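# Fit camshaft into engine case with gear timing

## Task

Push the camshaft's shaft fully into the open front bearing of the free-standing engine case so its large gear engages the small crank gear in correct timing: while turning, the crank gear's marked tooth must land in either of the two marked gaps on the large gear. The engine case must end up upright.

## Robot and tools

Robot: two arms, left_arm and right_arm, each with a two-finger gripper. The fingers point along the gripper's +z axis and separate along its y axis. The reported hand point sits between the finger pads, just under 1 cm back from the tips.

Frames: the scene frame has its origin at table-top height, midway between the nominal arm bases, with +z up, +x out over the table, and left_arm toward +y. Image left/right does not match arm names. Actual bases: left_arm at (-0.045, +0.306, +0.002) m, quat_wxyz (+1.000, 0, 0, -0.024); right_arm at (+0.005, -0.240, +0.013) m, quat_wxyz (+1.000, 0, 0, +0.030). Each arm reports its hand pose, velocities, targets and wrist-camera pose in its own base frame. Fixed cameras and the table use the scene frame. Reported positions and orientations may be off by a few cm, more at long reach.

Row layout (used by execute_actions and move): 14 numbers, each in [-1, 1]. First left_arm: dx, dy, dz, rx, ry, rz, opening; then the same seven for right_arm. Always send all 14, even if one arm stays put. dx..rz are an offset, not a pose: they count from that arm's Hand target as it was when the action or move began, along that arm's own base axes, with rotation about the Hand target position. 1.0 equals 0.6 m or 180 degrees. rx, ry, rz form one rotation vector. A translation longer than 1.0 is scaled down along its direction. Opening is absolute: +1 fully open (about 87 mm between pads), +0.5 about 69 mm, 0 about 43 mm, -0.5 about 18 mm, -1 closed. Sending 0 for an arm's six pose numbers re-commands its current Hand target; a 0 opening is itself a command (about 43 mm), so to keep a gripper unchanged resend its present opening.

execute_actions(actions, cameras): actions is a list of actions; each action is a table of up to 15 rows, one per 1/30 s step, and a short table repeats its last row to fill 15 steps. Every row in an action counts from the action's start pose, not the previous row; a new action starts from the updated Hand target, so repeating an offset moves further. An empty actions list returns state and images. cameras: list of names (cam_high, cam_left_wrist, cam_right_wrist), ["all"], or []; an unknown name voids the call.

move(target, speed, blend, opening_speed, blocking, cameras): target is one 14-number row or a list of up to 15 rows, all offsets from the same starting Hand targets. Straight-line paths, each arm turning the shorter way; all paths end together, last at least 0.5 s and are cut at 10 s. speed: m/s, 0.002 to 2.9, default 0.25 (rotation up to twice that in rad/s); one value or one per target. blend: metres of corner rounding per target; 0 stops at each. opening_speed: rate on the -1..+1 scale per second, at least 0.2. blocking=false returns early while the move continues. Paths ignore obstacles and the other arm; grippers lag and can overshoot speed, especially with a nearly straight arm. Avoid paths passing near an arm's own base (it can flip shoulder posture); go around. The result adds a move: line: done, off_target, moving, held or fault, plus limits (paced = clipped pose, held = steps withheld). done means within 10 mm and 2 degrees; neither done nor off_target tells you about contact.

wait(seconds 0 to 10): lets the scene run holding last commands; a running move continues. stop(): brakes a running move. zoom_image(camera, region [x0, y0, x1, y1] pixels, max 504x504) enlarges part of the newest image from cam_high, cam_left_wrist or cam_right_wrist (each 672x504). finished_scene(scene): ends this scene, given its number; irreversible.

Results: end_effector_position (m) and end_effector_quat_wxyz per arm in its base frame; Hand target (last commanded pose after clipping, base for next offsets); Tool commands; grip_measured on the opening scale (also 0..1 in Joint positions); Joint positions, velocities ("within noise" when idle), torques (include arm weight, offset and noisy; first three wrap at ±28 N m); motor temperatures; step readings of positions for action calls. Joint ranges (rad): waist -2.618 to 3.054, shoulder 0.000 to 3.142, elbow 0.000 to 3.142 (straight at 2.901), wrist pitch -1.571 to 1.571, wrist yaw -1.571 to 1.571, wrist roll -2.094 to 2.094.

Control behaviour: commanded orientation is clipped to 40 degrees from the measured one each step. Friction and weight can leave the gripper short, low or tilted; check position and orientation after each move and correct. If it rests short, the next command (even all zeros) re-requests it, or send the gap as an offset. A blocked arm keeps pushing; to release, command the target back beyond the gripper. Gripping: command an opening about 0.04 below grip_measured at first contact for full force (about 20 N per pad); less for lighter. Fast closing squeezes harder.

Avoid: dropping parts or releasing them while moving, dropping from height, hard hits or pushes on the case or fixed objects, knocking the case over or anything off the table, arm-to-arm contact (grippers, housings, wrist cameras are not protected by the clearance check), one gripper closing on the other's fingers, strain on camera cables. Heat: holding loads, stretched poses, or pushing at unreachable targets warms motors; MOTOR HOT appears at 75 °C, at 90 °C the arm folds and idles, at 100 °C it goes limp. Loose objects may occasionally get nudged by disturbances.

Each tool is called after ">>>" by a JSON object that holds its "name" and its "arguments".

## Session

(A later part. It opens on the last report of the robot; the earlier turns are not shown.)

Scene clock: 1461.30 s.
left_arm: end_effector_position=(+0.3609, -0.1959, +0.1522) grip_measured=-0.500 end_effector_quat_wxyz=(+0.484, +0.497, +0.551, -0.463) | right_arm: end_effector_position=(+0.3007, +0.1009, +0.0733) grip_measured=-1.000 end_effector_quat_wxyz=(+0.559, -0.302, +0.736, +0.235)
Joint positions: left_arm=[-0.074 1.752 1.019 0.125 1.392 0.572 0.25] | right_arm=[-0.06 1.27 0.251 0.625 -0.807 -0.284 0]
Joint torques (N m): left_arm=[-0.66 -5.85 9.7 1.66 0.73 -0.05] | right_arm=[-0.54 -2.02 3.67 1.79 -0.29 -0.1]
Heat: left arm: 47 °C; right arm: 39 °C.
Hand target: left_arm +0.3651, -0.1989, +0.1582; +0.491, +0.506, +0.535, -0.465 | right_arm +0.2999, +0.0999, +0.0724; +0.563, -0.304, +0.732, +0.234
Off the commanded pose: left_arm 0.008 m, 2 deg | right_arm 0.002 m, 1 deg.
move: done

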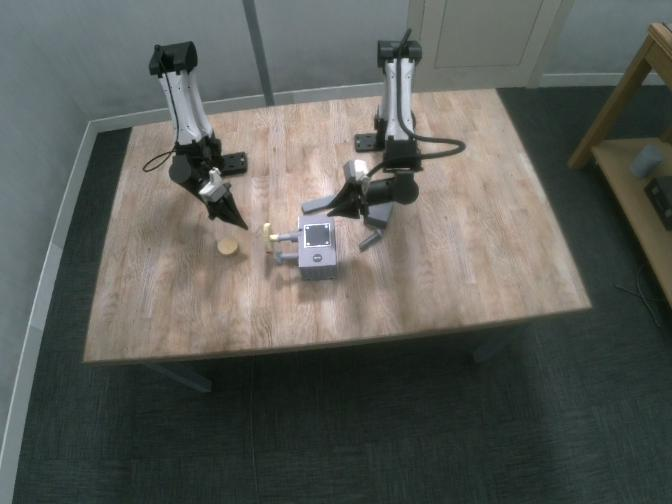

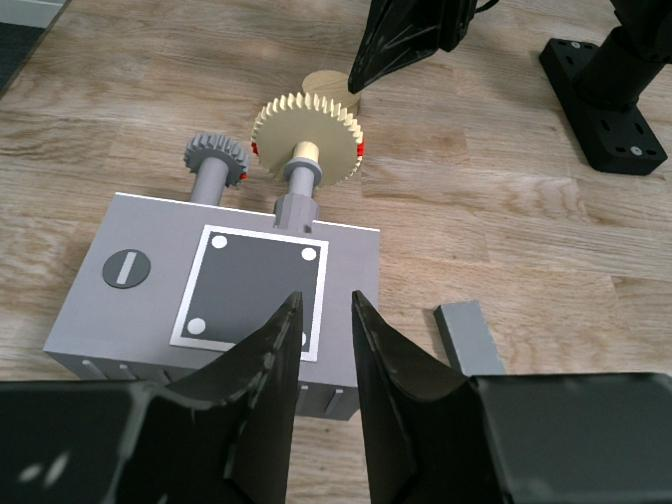

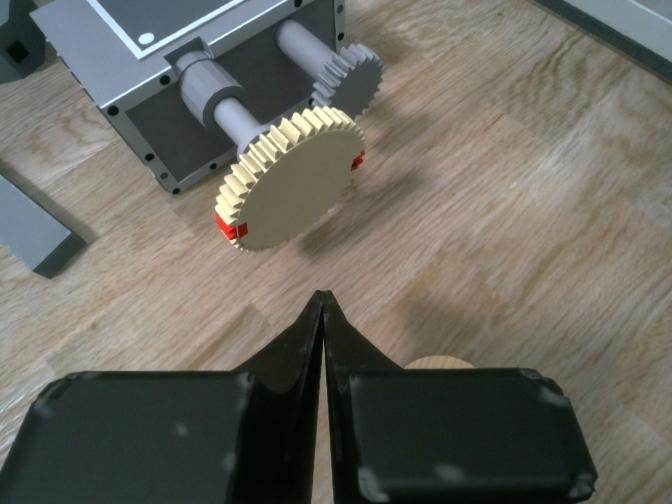

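>>> {"name": "move", "arguments": {"target": [[0,0,0,0,0,0,-0.5, 0.045,0.065,-0.017,0,0,0,-1]], "speed": 0.12, "cameras": ["cam_high","cam_left_wrist","cam_right_wrist"]}}

>>> {"name": "zoom_image", "arguments": {"camera": "cam_left_wrist", "region": [170, 75, 375, 240]}}

>>> {"name": "zoom_image", "arguments": {"camera": "cam_high", "region": [210, 190, 350, 285]}}

Scene clock: 1473.67 s.
left_arm: end_effector_position=(+0.3609, -0.1959, +0.1522) grip_measured=-0.500 end_effector_quat_wxyz=(+0.484, +0.497, +0.551, -0.463) | right_arm: end_effector_position=(+0.3164, +0.1362, +0.0519) grip_measured=-1.000 end_effector_quat_wxyz=(+0.547, -0.302, +0.743, +0.238)
Joint positions: left_arm=[-0.074 1.752 1.019 0.125 1.392 0.572 0.25] | right_arm=[0.114 1.484 0.277 0.837 -0.649 -0.205 0]
Joint torques (N m): left_arm=[-0.66 -5.85 9.7 1.65 0.73 -0.04] | right_arm=[0.83 -3.08 5.79 1.87 -0.04 0]
Heat: left arm: 47 °C; right arm: 40 °C.
Hand target: left_arm +0.3651, -0.1989, +0.1582; +0.491, +0.506, +0.535, -0.465 | right_arm +0.3269, +0.1389, +0.0622; +0.563, -0.304, +0.732, +0.234
Off the commanded pose: left_arm 0.008 m, 2 deg | right_arm 0.015 m, 2 deg.
move: off_target (right_arm)

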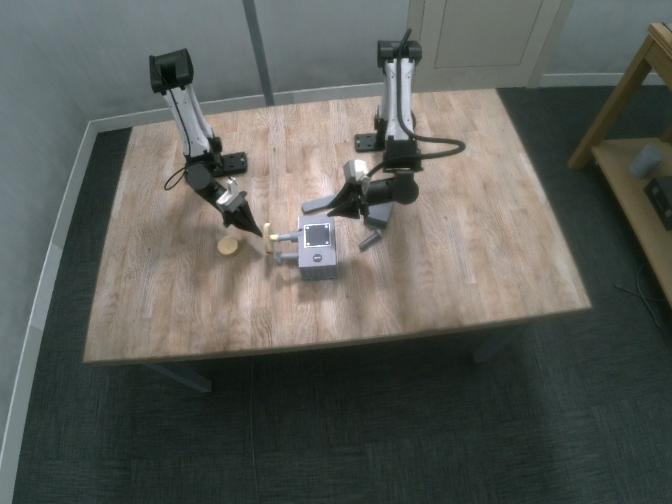

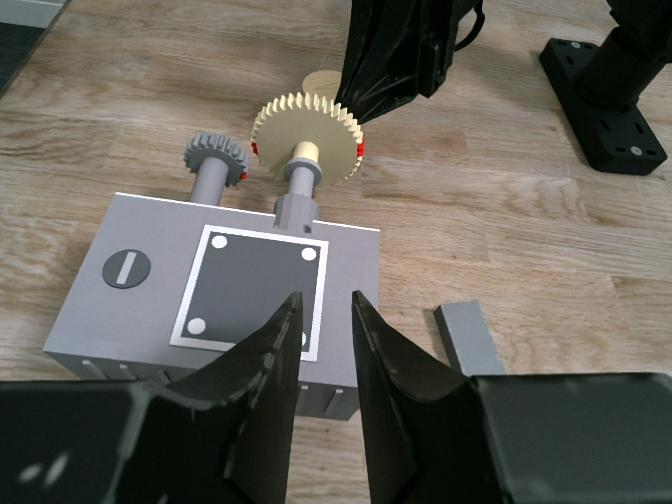

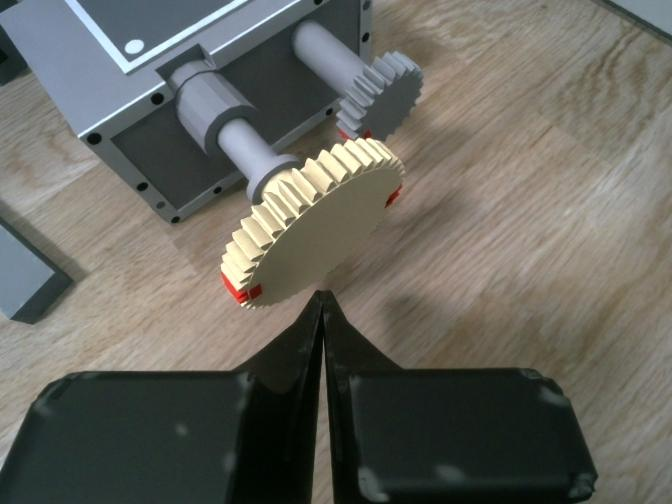

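Scaled by 2.459 from the camera's 672x504 image, which has a finer 960x720 frame.

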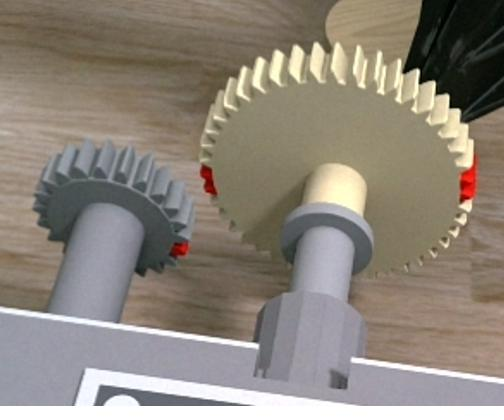

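Scaled by 3.600 from the camera's 672x504 image, which has a finer 960x720 frame.

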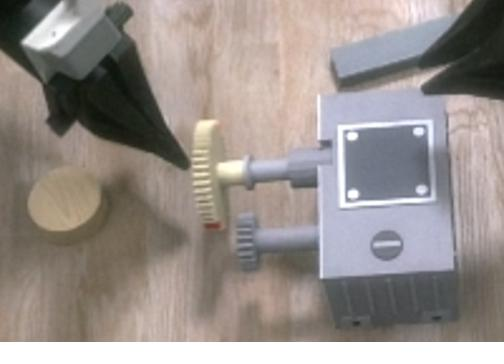

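>>> {"name": "move", "arguments": {"target": [[0,0,0,0,0,0,-0.5, 0.024,0.011,0.016,0,0,0,-1]], "speed": 0.08, "cameras": ["cam_high","cam_left_wrist","cam_right_wrist"]}}

>>> {"name": "zoom_image", "arguments": {"camera": "cam_high", "region": [210, 190, 350, 285]}}

Scene clock: 1481.97 s.
left_arm: end_effector_position=(+0.3609, -0.1959, +0.1522) grip_measured=-0.500 end_effector_quat_wxyz=(+0.484, +0.497, +0.551, -0.463) | right_arm: end_effector_position=(+0.3351, +0.1428, +0.0671) grip_measured=-1.000 end_effector_quat_wxyz=(+0.559, -0.305, +0.734, +0.235)
Joint positions: left_arm=[-0.074 1.752 1.019 0.125 1.392 0.572 0.25] | right_arm=[0.134 1.499 0.349 0.817 -0.629 -0.197 0]
Joint torques (N m): left_arm=[-0.66 -5.85 9.7 1.65 0.73 -0.04] | right_arm=[0.9 -3.49 6.01 1.61 -0.02 0]
Heat: left arm: 47 °C; right arm: 41 °C.
Hand target: left_arm +0.3651, -0.1989, +0.1582; +0.491, +0.506, +0.535, -0.465 | right_arm +0.3413, +0.1454, +0.0719; +0.563, -0.304, +0.732, +0.234
Off the commanded pose: left_arm 0.008 m, 2 deg | right_arm 0.008 m, 0 deg.
move: done

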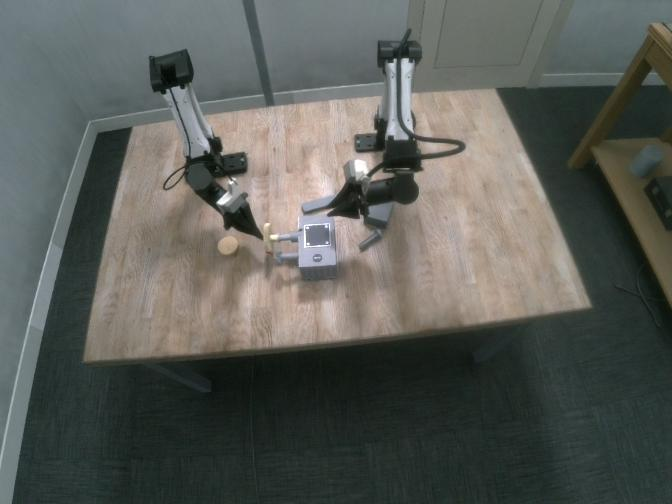

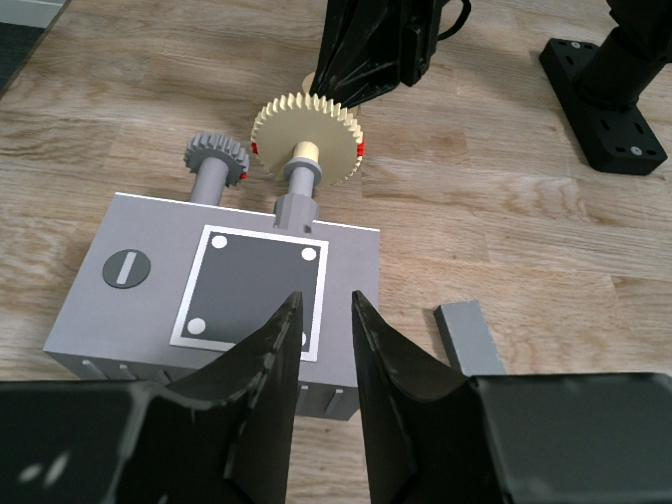

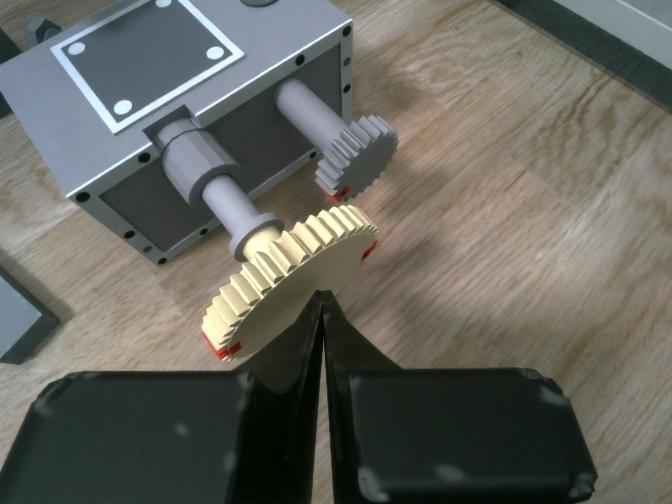

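Scaled by 3.600 from the camera's 672x504 image, which has a finer 960x720 frame.

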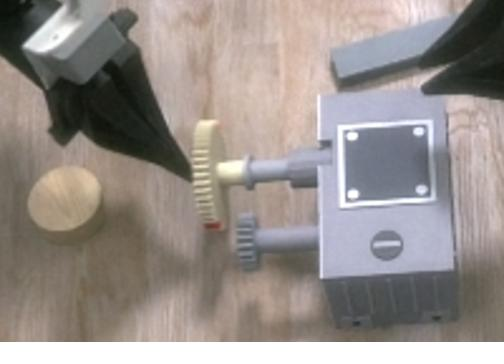

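>>> {"name": "move", "arguments": {"target": [[0,0,0,0,0,0,-0.5, -0.009,0.004,0.0,0,0,0,-1],[0,0,0,0,0,0,-0.5, -0.009,0.02,0.0,0,0,0,-1]], "speed": 0.05, "cameras": ["cam_high","cam_left_wrist","cam_right_wrist"]}}

>>> {"name": "zoom_image", "arguments": {"camera": "cam_high", "region": [210, 190, 350, 285]}}

Scene clock: 1499.50 s.
left_arm: end_effector_position=(+0.3609, -0.1959, +0.1522) grip_measured=-0.500 end_effector_quat_wxyz=(+0.484, +0.497, +0.551, -0.463) | right_arm: end_effector_position=(+0.3372, +0.1470, +0.0645) grip_measured=-1.000 end_effector_quat_wxyz=(+0.559, -0.295, +0.743, +0.218)
Joint positions: left_arm=[-0.074 1.752 1.019 0.125 1.392 0.572 0.25] | right_arm=[0.179 1.499 0.349 0.816 -0.546 -0.184 0]
Joint torques (N m): left_arm=[-0.68 -5.85 9.69 1.66 0.73 -0.04] | right_arm=[1.91 -4.49 4.93 1.77 -0.39 0.04]
Heat: left arm: 47 °C; right arm: 42 °C.
Hand target: left_arm +0.3651, -0.1989, +0.1582; +0.491, +0.506, +0.535, -0.465 | right_arm +0.3359, +0.1575, +0.0719; +0.563, -0.304, +0.732, +0.234
Off the commanded pose: left_arm 0.008 m, 2 deg | right_arm 0.013 m, 2 deg.
move: off_target (right_arm)

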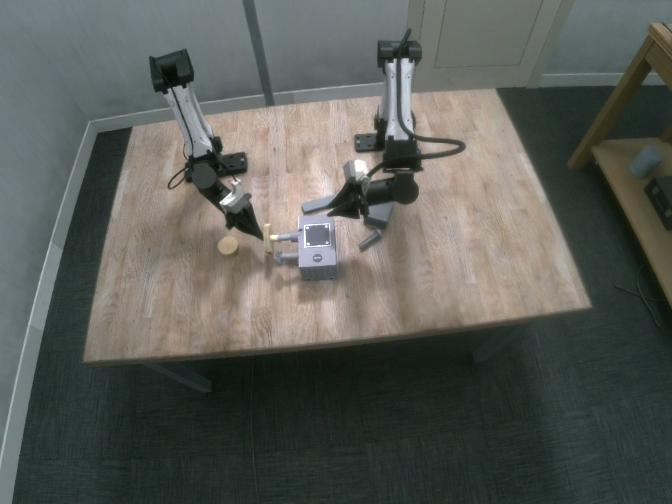

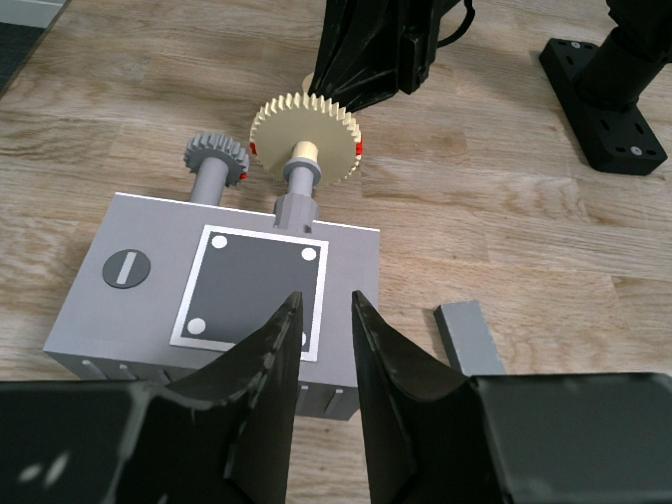

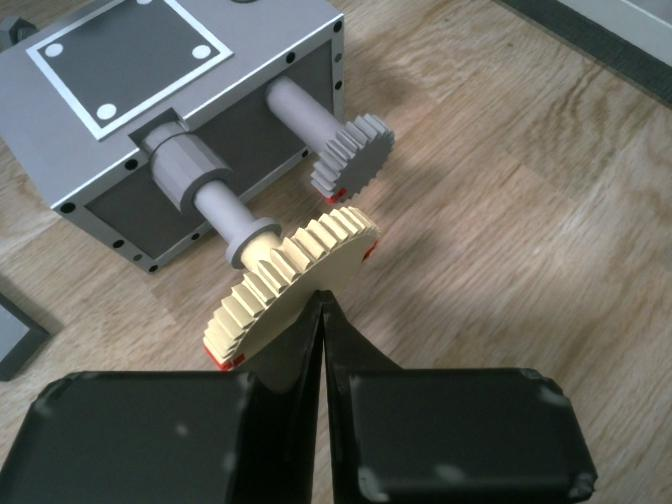

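Scaled by 3.600 from the camera's 672x504 image, which has a finer 960x720 frame.

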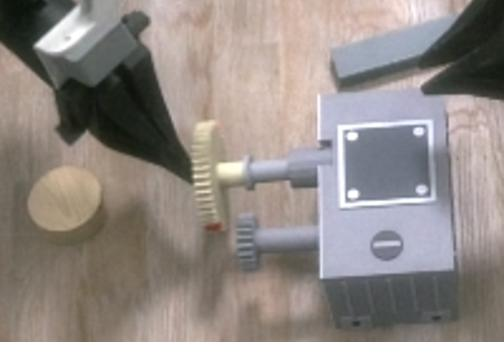

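>>> {"name": "move", "arguments": {"target": [[0,0,0,0,0,0,-0.5, -0.01,0.02,0.0,0,0,0,-1]], "speed": 0.05, "cameras": ["cam_high","cam_left_wrist","cam_right_wrist"]}}

>>> {"name": "zoom_image", "arguments": {"camera": "cam_left_wrist", "region": [170, 75, 375, 240]}}

Scene clock: 1509.90 s.
left_arm: end_effector_position=(+0.3609, -0.1959, +0.1522) grip_measured=-0.500 end_effector_quat_wxyz=(+0.484, +0.497, +0.551, -0.463) | right_arm: end_effector_position=(+0.3340, +0.1588, +0.0630) grip_measured=-1.000 end_effector_quat_wxyz=(+0.555, -0.295, +0.747, +0.217)
Joint positions: left_arm=[-0.074 1.752 1.019 0.125 1.392 0.572 0.25] | right_arm=[0.236 1.499 0.349 0.816 -0.489 -0.165 0]
Joint torques (N m): left_arm=[-0.65 -5.85 9.7 1.65 0.73 -0.04] | right_arm=[1.94 -5.35 3.93 1.92 -0.39 0.06]
Heat: left arm: 47 °C; right arm: 42 °C.
Hand target: left_arm +0.3651, -0.1989, +0.1582; +0.491, +0.506, +0.535, -0.465 | right_arm +0.3299, +0.1695, +0.0719; +0.563, -0.304, +0.732, +0.234
Off the commanded pose: left_arm 0.008 m, 2 deg | right_arm 0.014 m, 3 deg.
move: off_target (right_arm)

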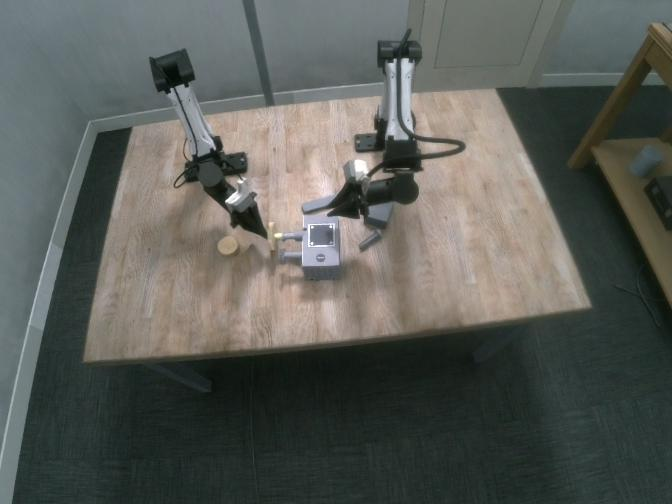

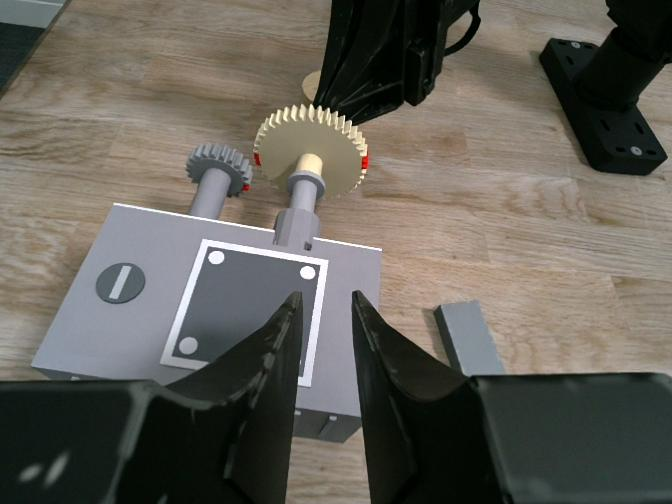

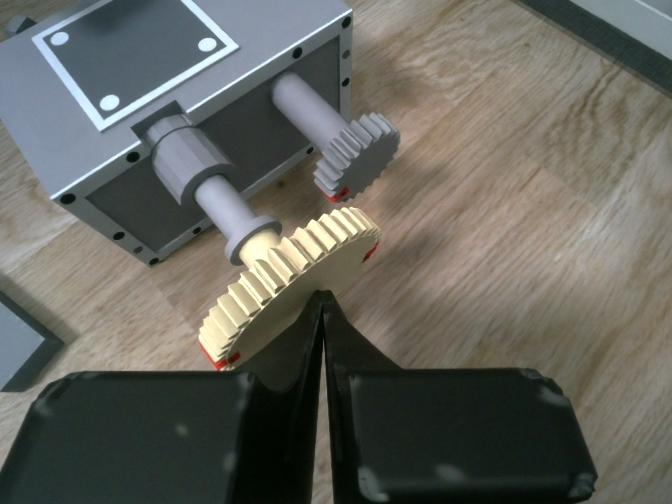

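Scaled by 2.459 from the camera's 672x504 image, which has a finer 960x720 frame.

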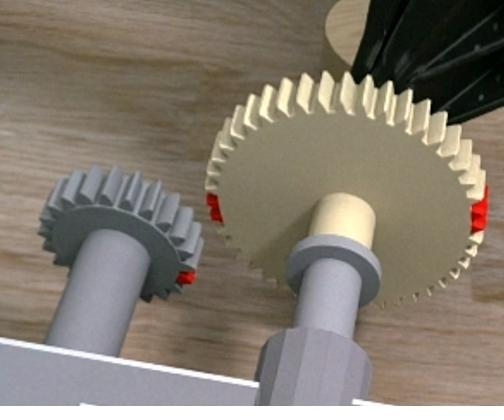

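>>> {"name": "move", "arguments": {"target": [[0,0.1,0,0.083,0,0,-1, -0.01,0.0,0.0,0,0,0,-1],[0,0.1,-0.15,0.083,0,0,-1, -0.01,0.0,0.0,0,0,0,-1]], "speed": 0.12, "cameras": ["cam_high","cam_left_wrist","cam_right_wrist"]}}

Scene clock: 1542.43 s.
left_arm: end_effector_position=(+0.3673, -0.1404, +0.0762) grip_measured=-1.000 end_effector_quat_wxyz=(+0.426, +0.569, +0.586, -0.389) | right_arm: end_effector_position=(+0.3297, +0.1594, +0.0634) grip_measured=-1.000 end_effector_quat_wxyz=(+0.556, -0.295, +0.746, +0.217)
Joint positions: left_arm=[0.03 1.972 1.288 -0.802 1.227 1.512 0] | right_arm=[0.243 1.48 0.333 0.816 -0.481 -0.162 0]
Joint torques (N m): left_arm=[0.08 -7.1 5.26 0.53 0.71 -0.06] | right_arm=[1.85 -5.68 3.58 1.91 -0.39 0.06]
Motor temperatures (°C): left_arm=[23 35 47 39 27 25 24] | right_arm=[25 30 37 45 27 26 28]
Heat: left arm: 47 °C; right arm: 45 °C.
Hand target: left_arm +0.3651, -0.1390, +0.0683; +0.421, +0.566, +0.591, -0.392 | right_arm +0.3239, +0.1695, +0.0719; +0.563, -0.304, +0.732, +0.234
Off the commanded pose: left_arm 0.008 m, 1 deg | right_arm 0.014 m, 3 deg.
move: off_target (right_arm)

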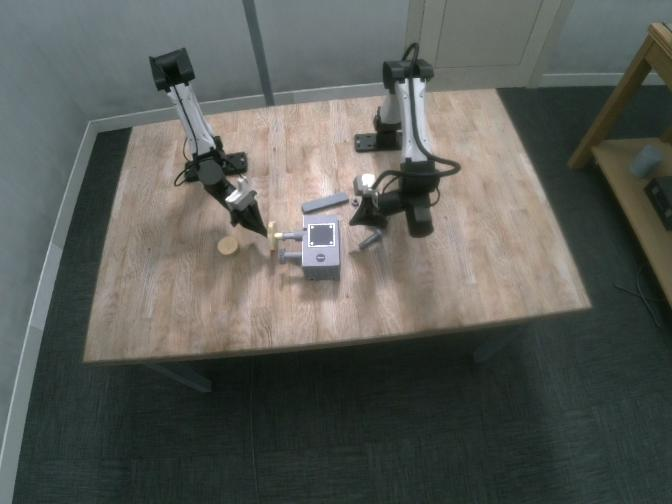

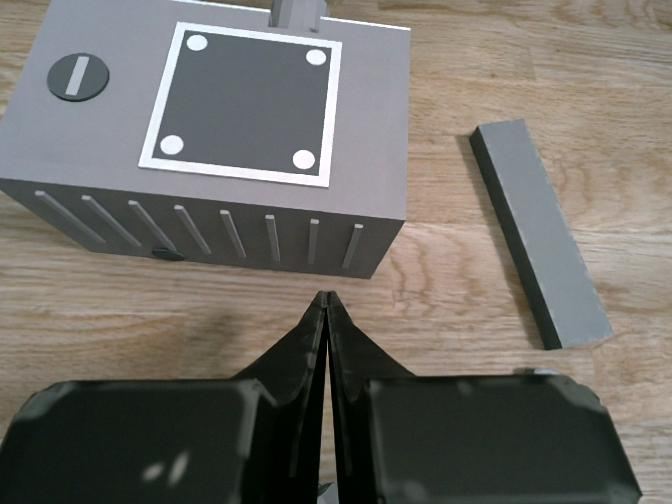

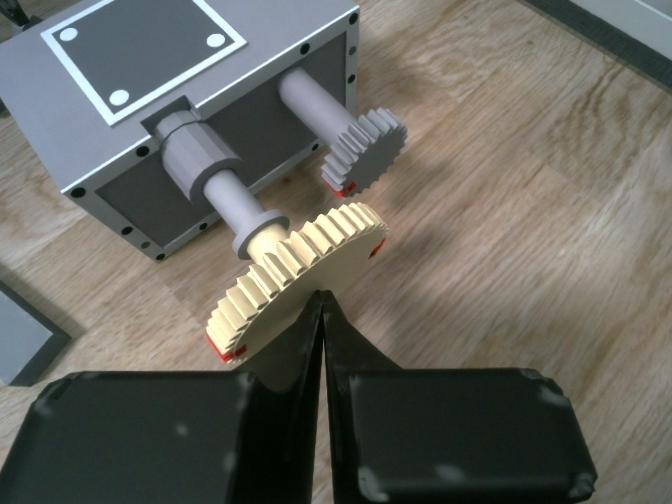

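>>> {"name": "move", "arguments": {"target": [[0,0.0,-0.035,0,0,0,-1, 0,0,0,0,0,0,-1],[0,-0.035,-0.035,0,0,0,-1, 0,0.0,0.0,0,0,0,-1]], "speed": 0.06, "cameras": ["cam_high","cam_left_wrist"]}}

Scene clock: 1549.63 s.
left_arm: end_effector_position=(+0.3665, -0.1601, +0.0455) grip_measured=-1.000 end_effector_quat_wxyz=(+0.419, +0.563, +0.591, -0.396) | right_arm: end_effector_position=(+0.3297, +0.1594, +0.0634) grip_measured=-1.000 end_effector_quat_wxyz=(+0.556, -0.295, +0.746, +0.217)
Joint positions: left_arm=[-0.024 2.006 1.191 -0.543 1.222 1.349 0] | right_arm=[0.243 1.48 0.333 0.816 -0.481 -0.162 0]
Joint torques (N m): left_arm=[-0.42 -9.46 5.16 0.75 0.66 -0.1] | right_arm=[1.88 -5.68 3.55 1.9 -0.39 0.07]
Heat: left arm: 46 °C; right arm: 45 °C.
Hand target: left_arm +0.3652, -0.1600, +0.0472; +0.421, +0.566, +0.591, -0.392 | right_arm +0.3239, +0.1695, +0.0719; +0.563, -0.304, +0.732, +0.234
Off the commanded pose: left_arm 0.002 m, 1 deg | right_arm 0.014 m, 3 deg.
move: off_target (right_arm)
Images, in order (width x height): cam_high 672x504, cam_left_wrist 672x504.

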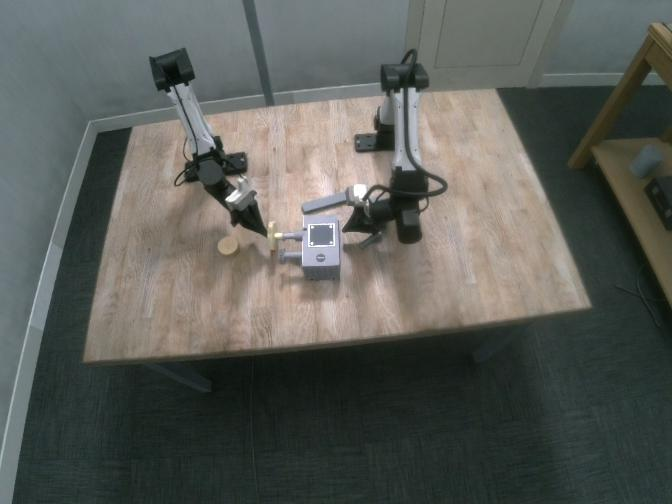

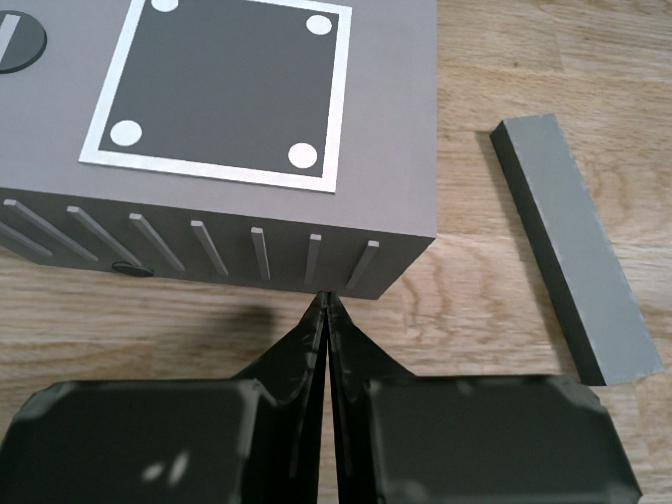

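>>> {"name": "move", "arguments": {"target": [[0.012,-0.02,0,0,0,0,-1, 0,0,0,0,0,0,-1],[0.015,-0.04,0,0,0,0,-1, 0,0.0,0.0,0,0,0,-1]], "speed": 0.05, "cameras": ["cam_left_wrist","cam_right_wrist"]}}

Scene clock: 1558.73 s.
left_arm: end_effector_position=(+0.3785, -0.1725, +0.0428) grip_measured=-1.000 end_effector_quat_wxyz=(+0.416, +0.557, +0.607, -0.386) | right_arm: end_effector_position=(+0.3298, +0.1594, +0.0634) grip_measured=-1.000 end_effector_quat_wxyz=(+0.556, -0.295, +0.746, +0.216)
Joint positions: left_arm=[-0.065 2.006 1.18 -0.383 1.18 1.177 0] | right_arm=[0.243 1.48 0.333 0.816 -0.481 -0.162 0]
Joint torques (N m): left_arm=[-2.8 -9.28 5.35 1.14 0.91 -0.07] | right_arm=[1.85 -5.71 3.56 1.9 -0.4 0.06]
Heat: left arm: 45 °C; right arm: 45 °C.
Hand target: left_arm +0.3741, -0.1839, +0.0472; +0.421, +0.566, +0.591, -0.392 | right_arm +0.3239, +0.1695, +0.0719; +0.563, -0.304, +0.732, +0.234
Off the commanded pose: left_arm 0.013 m, 2 deg | right_arm 0.014 m, 3 deg.
move: off_target (left_arm, right_arm)
Images, in order (width x height): cam_left_wrist 672x504, cam_right_wrist 672x504.

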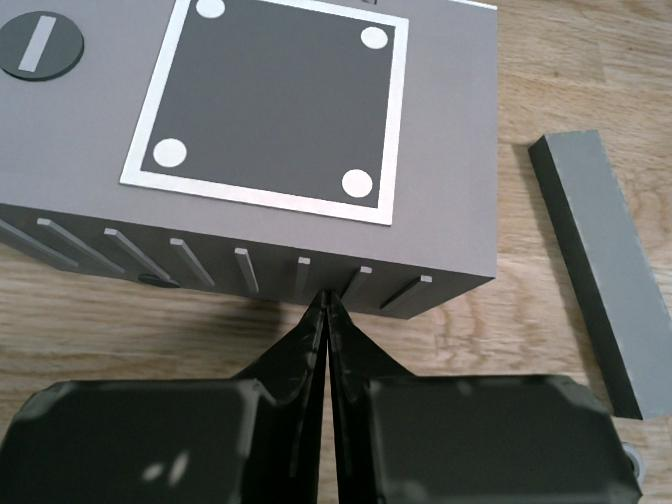

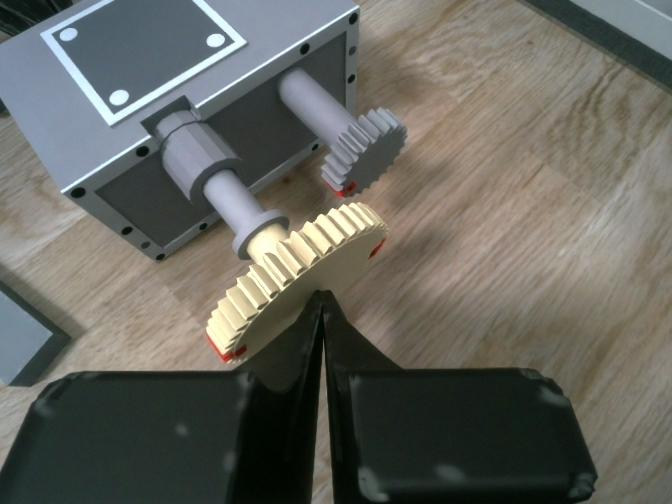

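>>> {"name": "move", "arguments": {"target": [[0.0,-0.01,0,0,0,0,-1, 0,0.02,0,0,0,0,-1]], "speed": 0.04, "cameras": ["cam_left_wrist","cam_right_wrist"]}}

Scene clock: 1565.07 s.
left_arm: end_effector_position=(+0.3811, -0.1731, +0.0399) grip_measured=-1.000 end_effector_quat_wxyz=(+0.415, +0.554, +0.614, -0.380) | right_arm: end_effector_position=(+0.3324, +0.1603, +0.0615) grip_measured=-1.000 end_effector_quat_wxyz=(+0.559, -0.284, +0.754, +0.196)
Joint positions: left_arm=[-0.07 2.006 1.17 -0.343 1.162 1.139 0] | right_arm=[0.281 1.48 0.333 0.816 -0.396 -0.155 0]
Joint torques (N m): left_arm=[-3.88 -9.57 5.29 1.2 1.02 -0.1] | right_arm=[2.99 -4.57 4.33 2 -0.8 0.13]
Heat: left arm: 44 °C; right arm: 45 °C.
Hand target: left_arm +0.3741, -0.1900, +0.0472; +0.421, +0.566, +0.591, -0.392 | right_arm +0.3240, +0.1814, +0.0719; +0.563, -0.304, +0.732, +0.234
Off the commanded pose: left_arm 0.020 m, 3 deg | right_arm 0.025 m, 6 deg.
move: off_target (left_arm, right_arm)
Images, in order (width x height): cam_left_wrist 672x504, cam_right_wrist 672x504.

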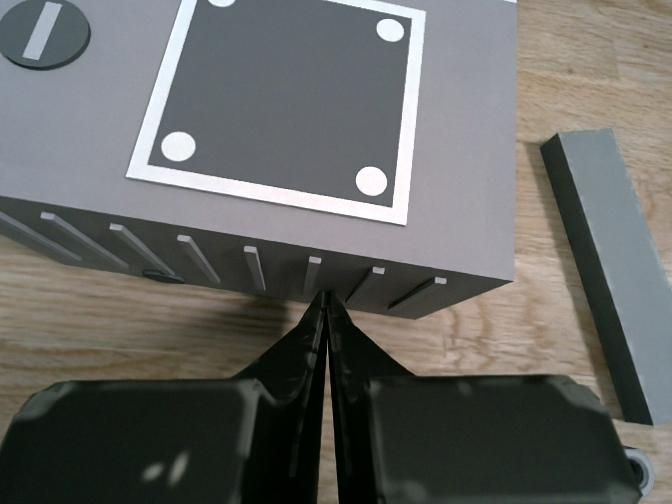

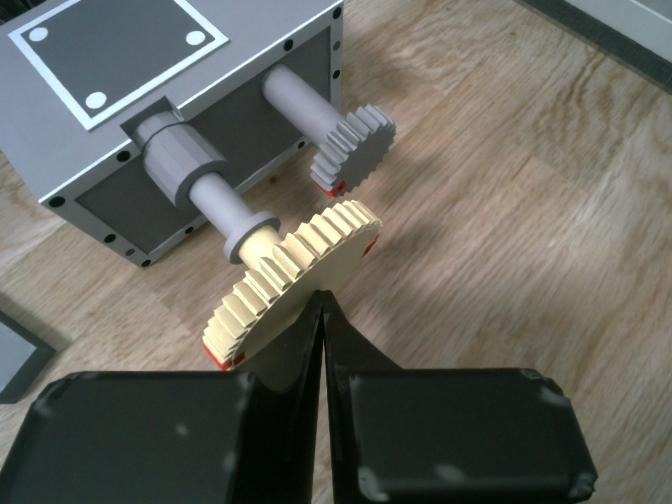

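>>> {"name": "zoom_image", "arguments": {"camera": "cam_right_wrist", "region": [110, 80, 310, 280]}}

>>> {"name": "zoom_image", "arguments": {"camera": "cam_high", "region": [250, 205, 350, 285]}}

Scaled by 2.520 from the camera's 672x504 image, which has a finer 960x720 frame.

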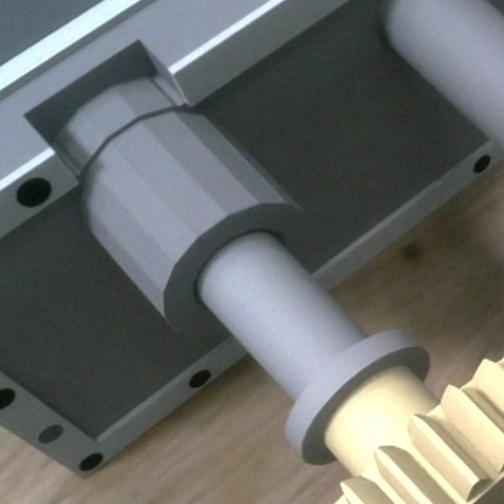

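This scene's latest camera images include none from cam_high. They are from: cam_left_wrist, cam_right_wrist. cam_high's image comes with the result of a call that names it in "cameras".

>>> {"name": "move", "arguments": {"target": [[0.01,0.025,-0.005,0,0,0,-1, 0,-0.025,0,0,0,0,-1],[0.01,0.027,-0.005,0,0,0,-1, -0.03,-0.1,0.05,0,0,0,-1]], "speed": 0.05, "cameras": ["cam_high","cam_left_wrist","cam_right_wrist"]}}

>>> {"name": "zoom_image", "arguments": {"camera": "cam_high", "region": [250, 215, 350, 285]}}

Scene clock: 1604.23 s.
left_arm: end_effector_position=(+0.3781, -0.1721, +0.0423) grip_measured=-1.000 end_effector_quat_wxyz=(+0.417, +0.568, +0.599, -0.380) | right_arm: end_effector_position=(+0.3061, +0.1227, +0.0984) grip_measured=-1.000 end_effector_quat_wxyz=(+0.559, -0.301, +0.736, +0.236)
Joint positions: left_arm=[-0.066 2.006 1.185 -0.407 1.174 1.222 0] | right_arm=[0.053 1.186 0.321 0.511 -0.702 -0.223 0]
Joint torques (N m): left_arm=[0.14 -6.75 8.73 0.66 1.07 0.07] | right_arm=[-0.49 -3.63 5.07 1.59 -0.24 -0.13]
Motor temperatures (°C): left_arm=[23 40 41 35 28 25 24] | right_arm=[25 30 37 46 28 26 28]
Heat: left arm: 41 °C; right arm: 46 °C.
Hand target: left_arm +0.3802, -0.1737, +0.0442; +0.421, +0.566, +0.591, -0.392 | right_arm +0.3059, +0.1215, +0.1018; +0.563, -0.304, +0.732, +0.234
Off the commanded pose: left_arm 0.003 m, 2 deg | right_arm 0.004 m, 1 deg.
move: done

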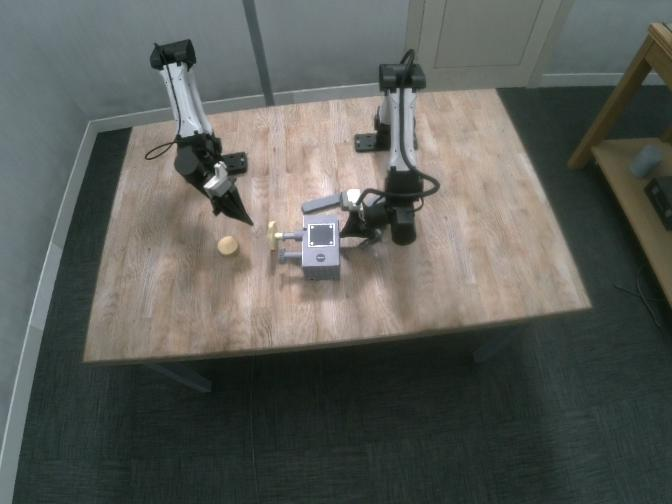

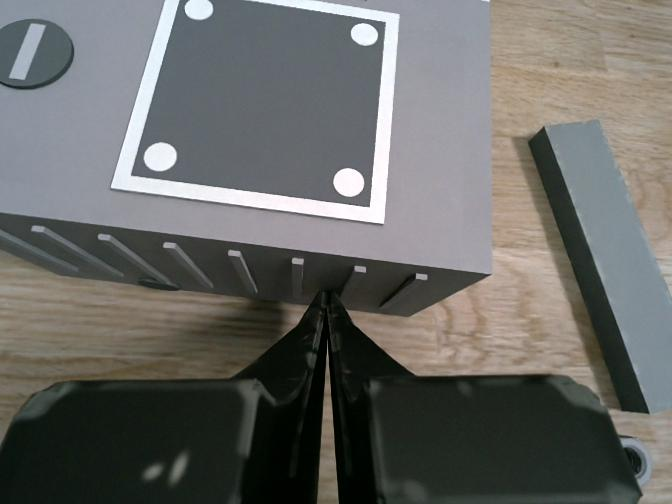

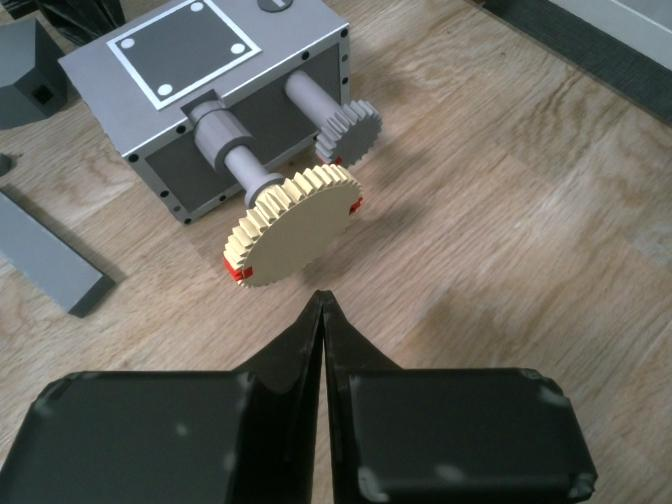

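Scaled by 5.040 from the camera's 672x504 image, which has a finer 960x720 frame.

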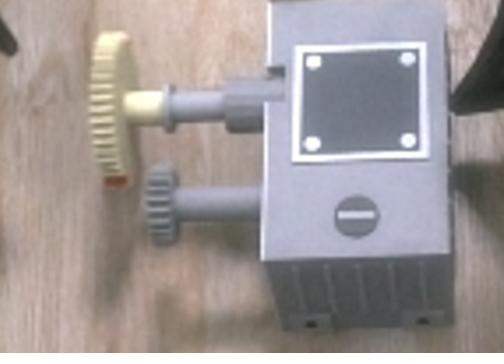

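>>> {"name": "move", "arguments": {"target": [[0.01,0.027,-0.005,0,0,0,-1, -0.1,-0.02,0.05,-0.03,0.07,-0.14,-0.2],[0.01,0.027,-0.005,0,0,0,-1, -0.085,0.087,-0.01,-0.0495,0.1354,-0.274,-0.2]], "speed": 0.15, "cameras": ["cam_high","cam_right_wrist"]}}

Scene clock: 1655.93 s.
left_arm: end_effector_position=(+0.3836, -0.1573, +0.0404) grip_measured=-1.000 end_effector_quat_wxyz=(+0.417, +0.569, +0.597, -0.382) | right_arm: end_effector_position=(+0.2509, +0.1680, +0.0870) grip_measured=-0.200 end_effector_quat_wxyz=(+0.414, +0.035, +0.909, -0.023)
Joint positions: left_arm=[-0.024 2.049 1.252 -0.541 1.192 1.342 0] | right_arm=[0.884 1.298 0.769 -0.47 0.676 0.755 0.4]
Joint torques (N m): left_arm=[0.34 -6.91 8.61 0.47 1.03 0.08] | right_arm=[0.85 -3 7.51 1.01 0.53 0.03]
Heat: left arm: 43 °C; right arm: 43 °C.
Hand target: left_arm +0.3862, -0.1575, +0.0412; +0.421, +0.566, +0.591, -0.392 | right_arm +0.2550, +0.1736, +0.0958; +0.422, +0.040, +0.906, -0.018
Off the commanded pose: left_arm 0.003 m, 1 deg | right_arm 0.011 m, 1 deg.
move: off_target (right_arm)
Images, in order (width x height): cam_high 672x504, cam_right_wrist 672x504.

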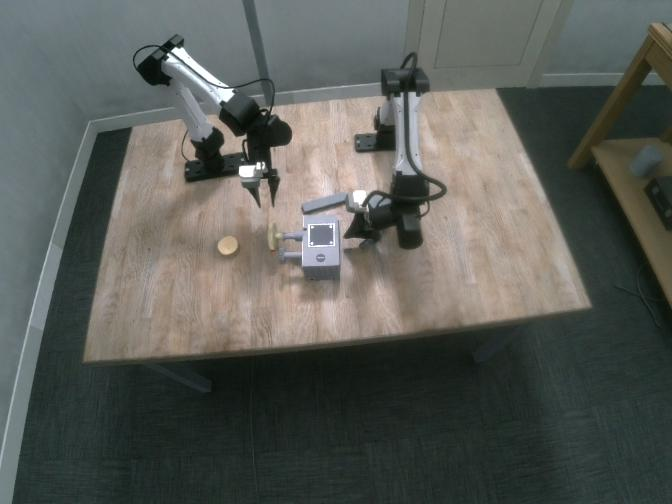

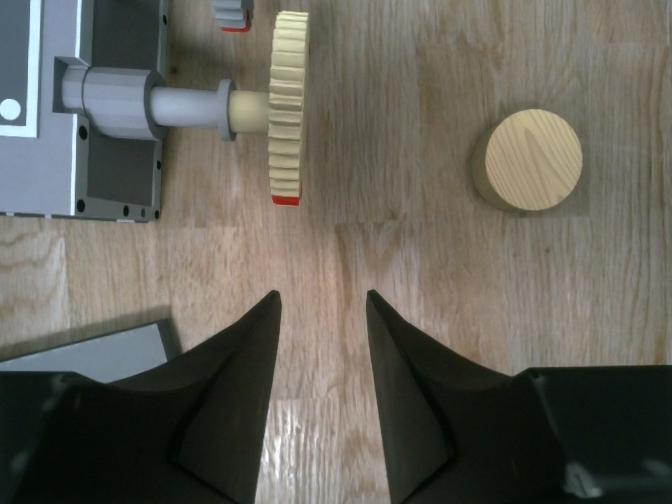

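>>> {"name": "move", "arguments": {"target": [[0,0,0,0,0,0,-1, 0.0,0.022,0,0,0,0,-0.2],[0,0,0,0,0,0,-1, 0.06,0.022,-0.05,0,0,0,-0.2]], "speed": 0.1, "cameras": ["cam_high","cam_right_wrist"]}}

Scene clock: 1665.00 s.
left_arm: end_effector_position=(+0.3836, -0.1573, +0.0404) grip_measured=-1.000 end_effector_quat_wxyz=(+0.417, +0.569, +0.597, -0.382) | right_arm: end_effector_position=(+0.2878, +0.1859, +0.0669) grip_measured=-0.200 end_effector_quat_wxyz=(+0.420, +0.038, +0.907, -0.022)
Joint positions: left_arm=[-0.024 2.049 1.252 -0.541 1.192 1.342 0] | right_arm=[0.825 1.474 0.81 -0.286 0.652 0.693 0.4]
Joint torques (N m): left_arm=[0.35 -6.93 8.61 0.47 1.03 0.08] | right_arm=[-0.43 -4.34 4.81 1.32 0.31 -0.11]
Heat: left arm: 43 °C; right arm: 42 °C.
Hand target: left_arm +0.3862, -0.1575, +0.0412; +0.421, +0.566, +0.591, -0.392 | right_arm +0.2910, +0.1869, +0.0659; +0.422, +0.040, +0.906, -0.018
Off the commanded pose: left_arm 0.003 m, 1 deg | right_arm 0.003 m, 1 deg.
move: done
Images, in order (width x height): cam_high 672x504, cam_right_wrist 672x504.

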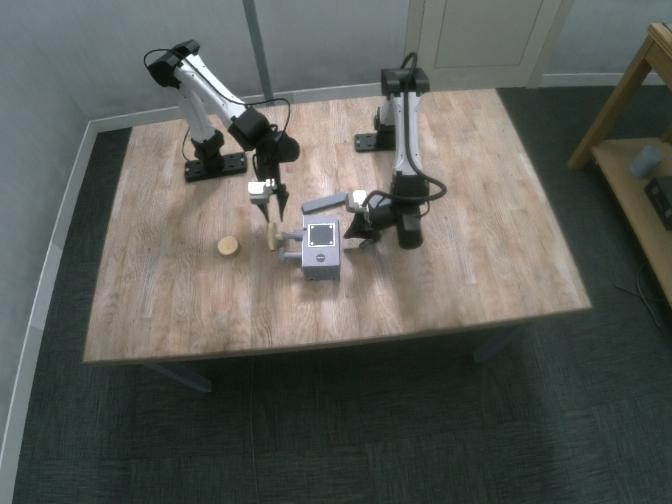

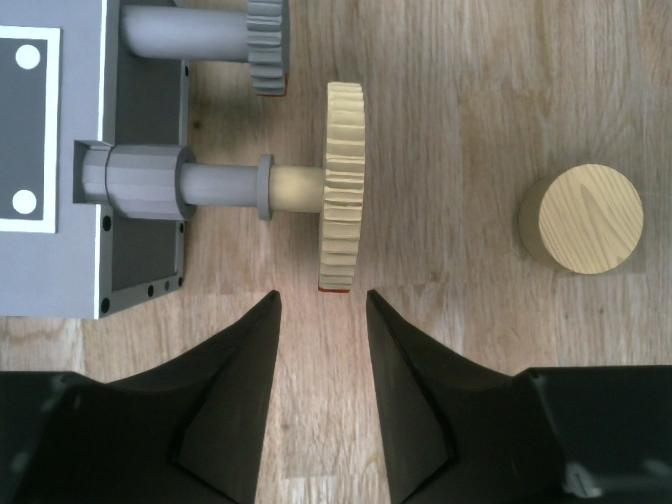

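>>> {"name": "move", "arguments": {"target": [[0,0,0,0,0,0,-1, 0.038,-0.009,-0.03,0,0,0,-0.2]], "speed": 0.08, "cameras": ["cam_right_wrist"]}}

Scene clock: 1670.37 s.
left_arm: end_effector_position=(+0.3836, -0.1573, +0.0404) grip_measured=-1.000 end_effector_quat_wxyz=(+0.417, +0.569, +0.597, -0.382) | right_arm: end_effector_position=(+0.3127, +0.1825, +0.0516) grip_measured=-0.200 end_effector_quat_wxyz=(+0.422, +0.040, +0.906, -0.020)
Joint positions: left_arm=[-0.024 2.049 1.252 -0.541 1.192 1.342 0] | right_arm=[0.752 1.553 0.803 -0.151 0.609 0.622 0.4]
Joint torques (N m): left_arm=[0.35 -6.93 8.59 0.47 1.02 0.08] | right_arm=[-0.38 -4.89 4.05 1.44 0.25 -0.09]
Heat: left arm: 43 °C; right arm: 42 °C.
Hand target: left_arm +0.3862, -0.1575, +0.0412; +0.421, +0.566, +0.591, -0.392 | right_arm +0.3137, +0.1814, +0.0479; +0.422, +0.040, +0.906, -0.019
Off the commanded pose: left_arm 0.003 m, 1 deg | right_arm 0.004 m, 0 deg.
move: done
Images, in order (width x height): cam_right_wrist 672x504.

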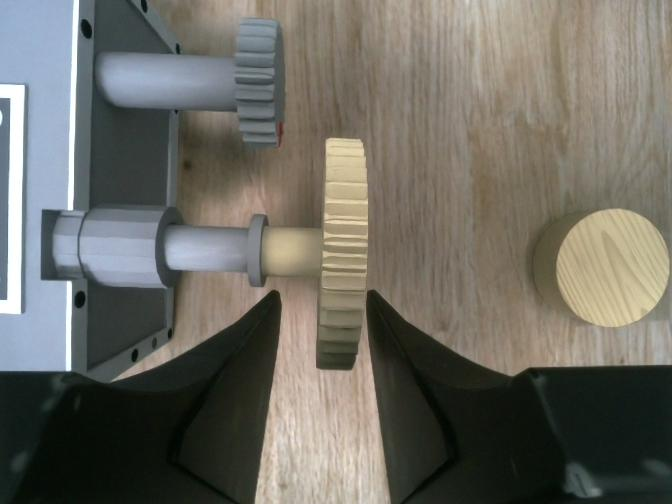

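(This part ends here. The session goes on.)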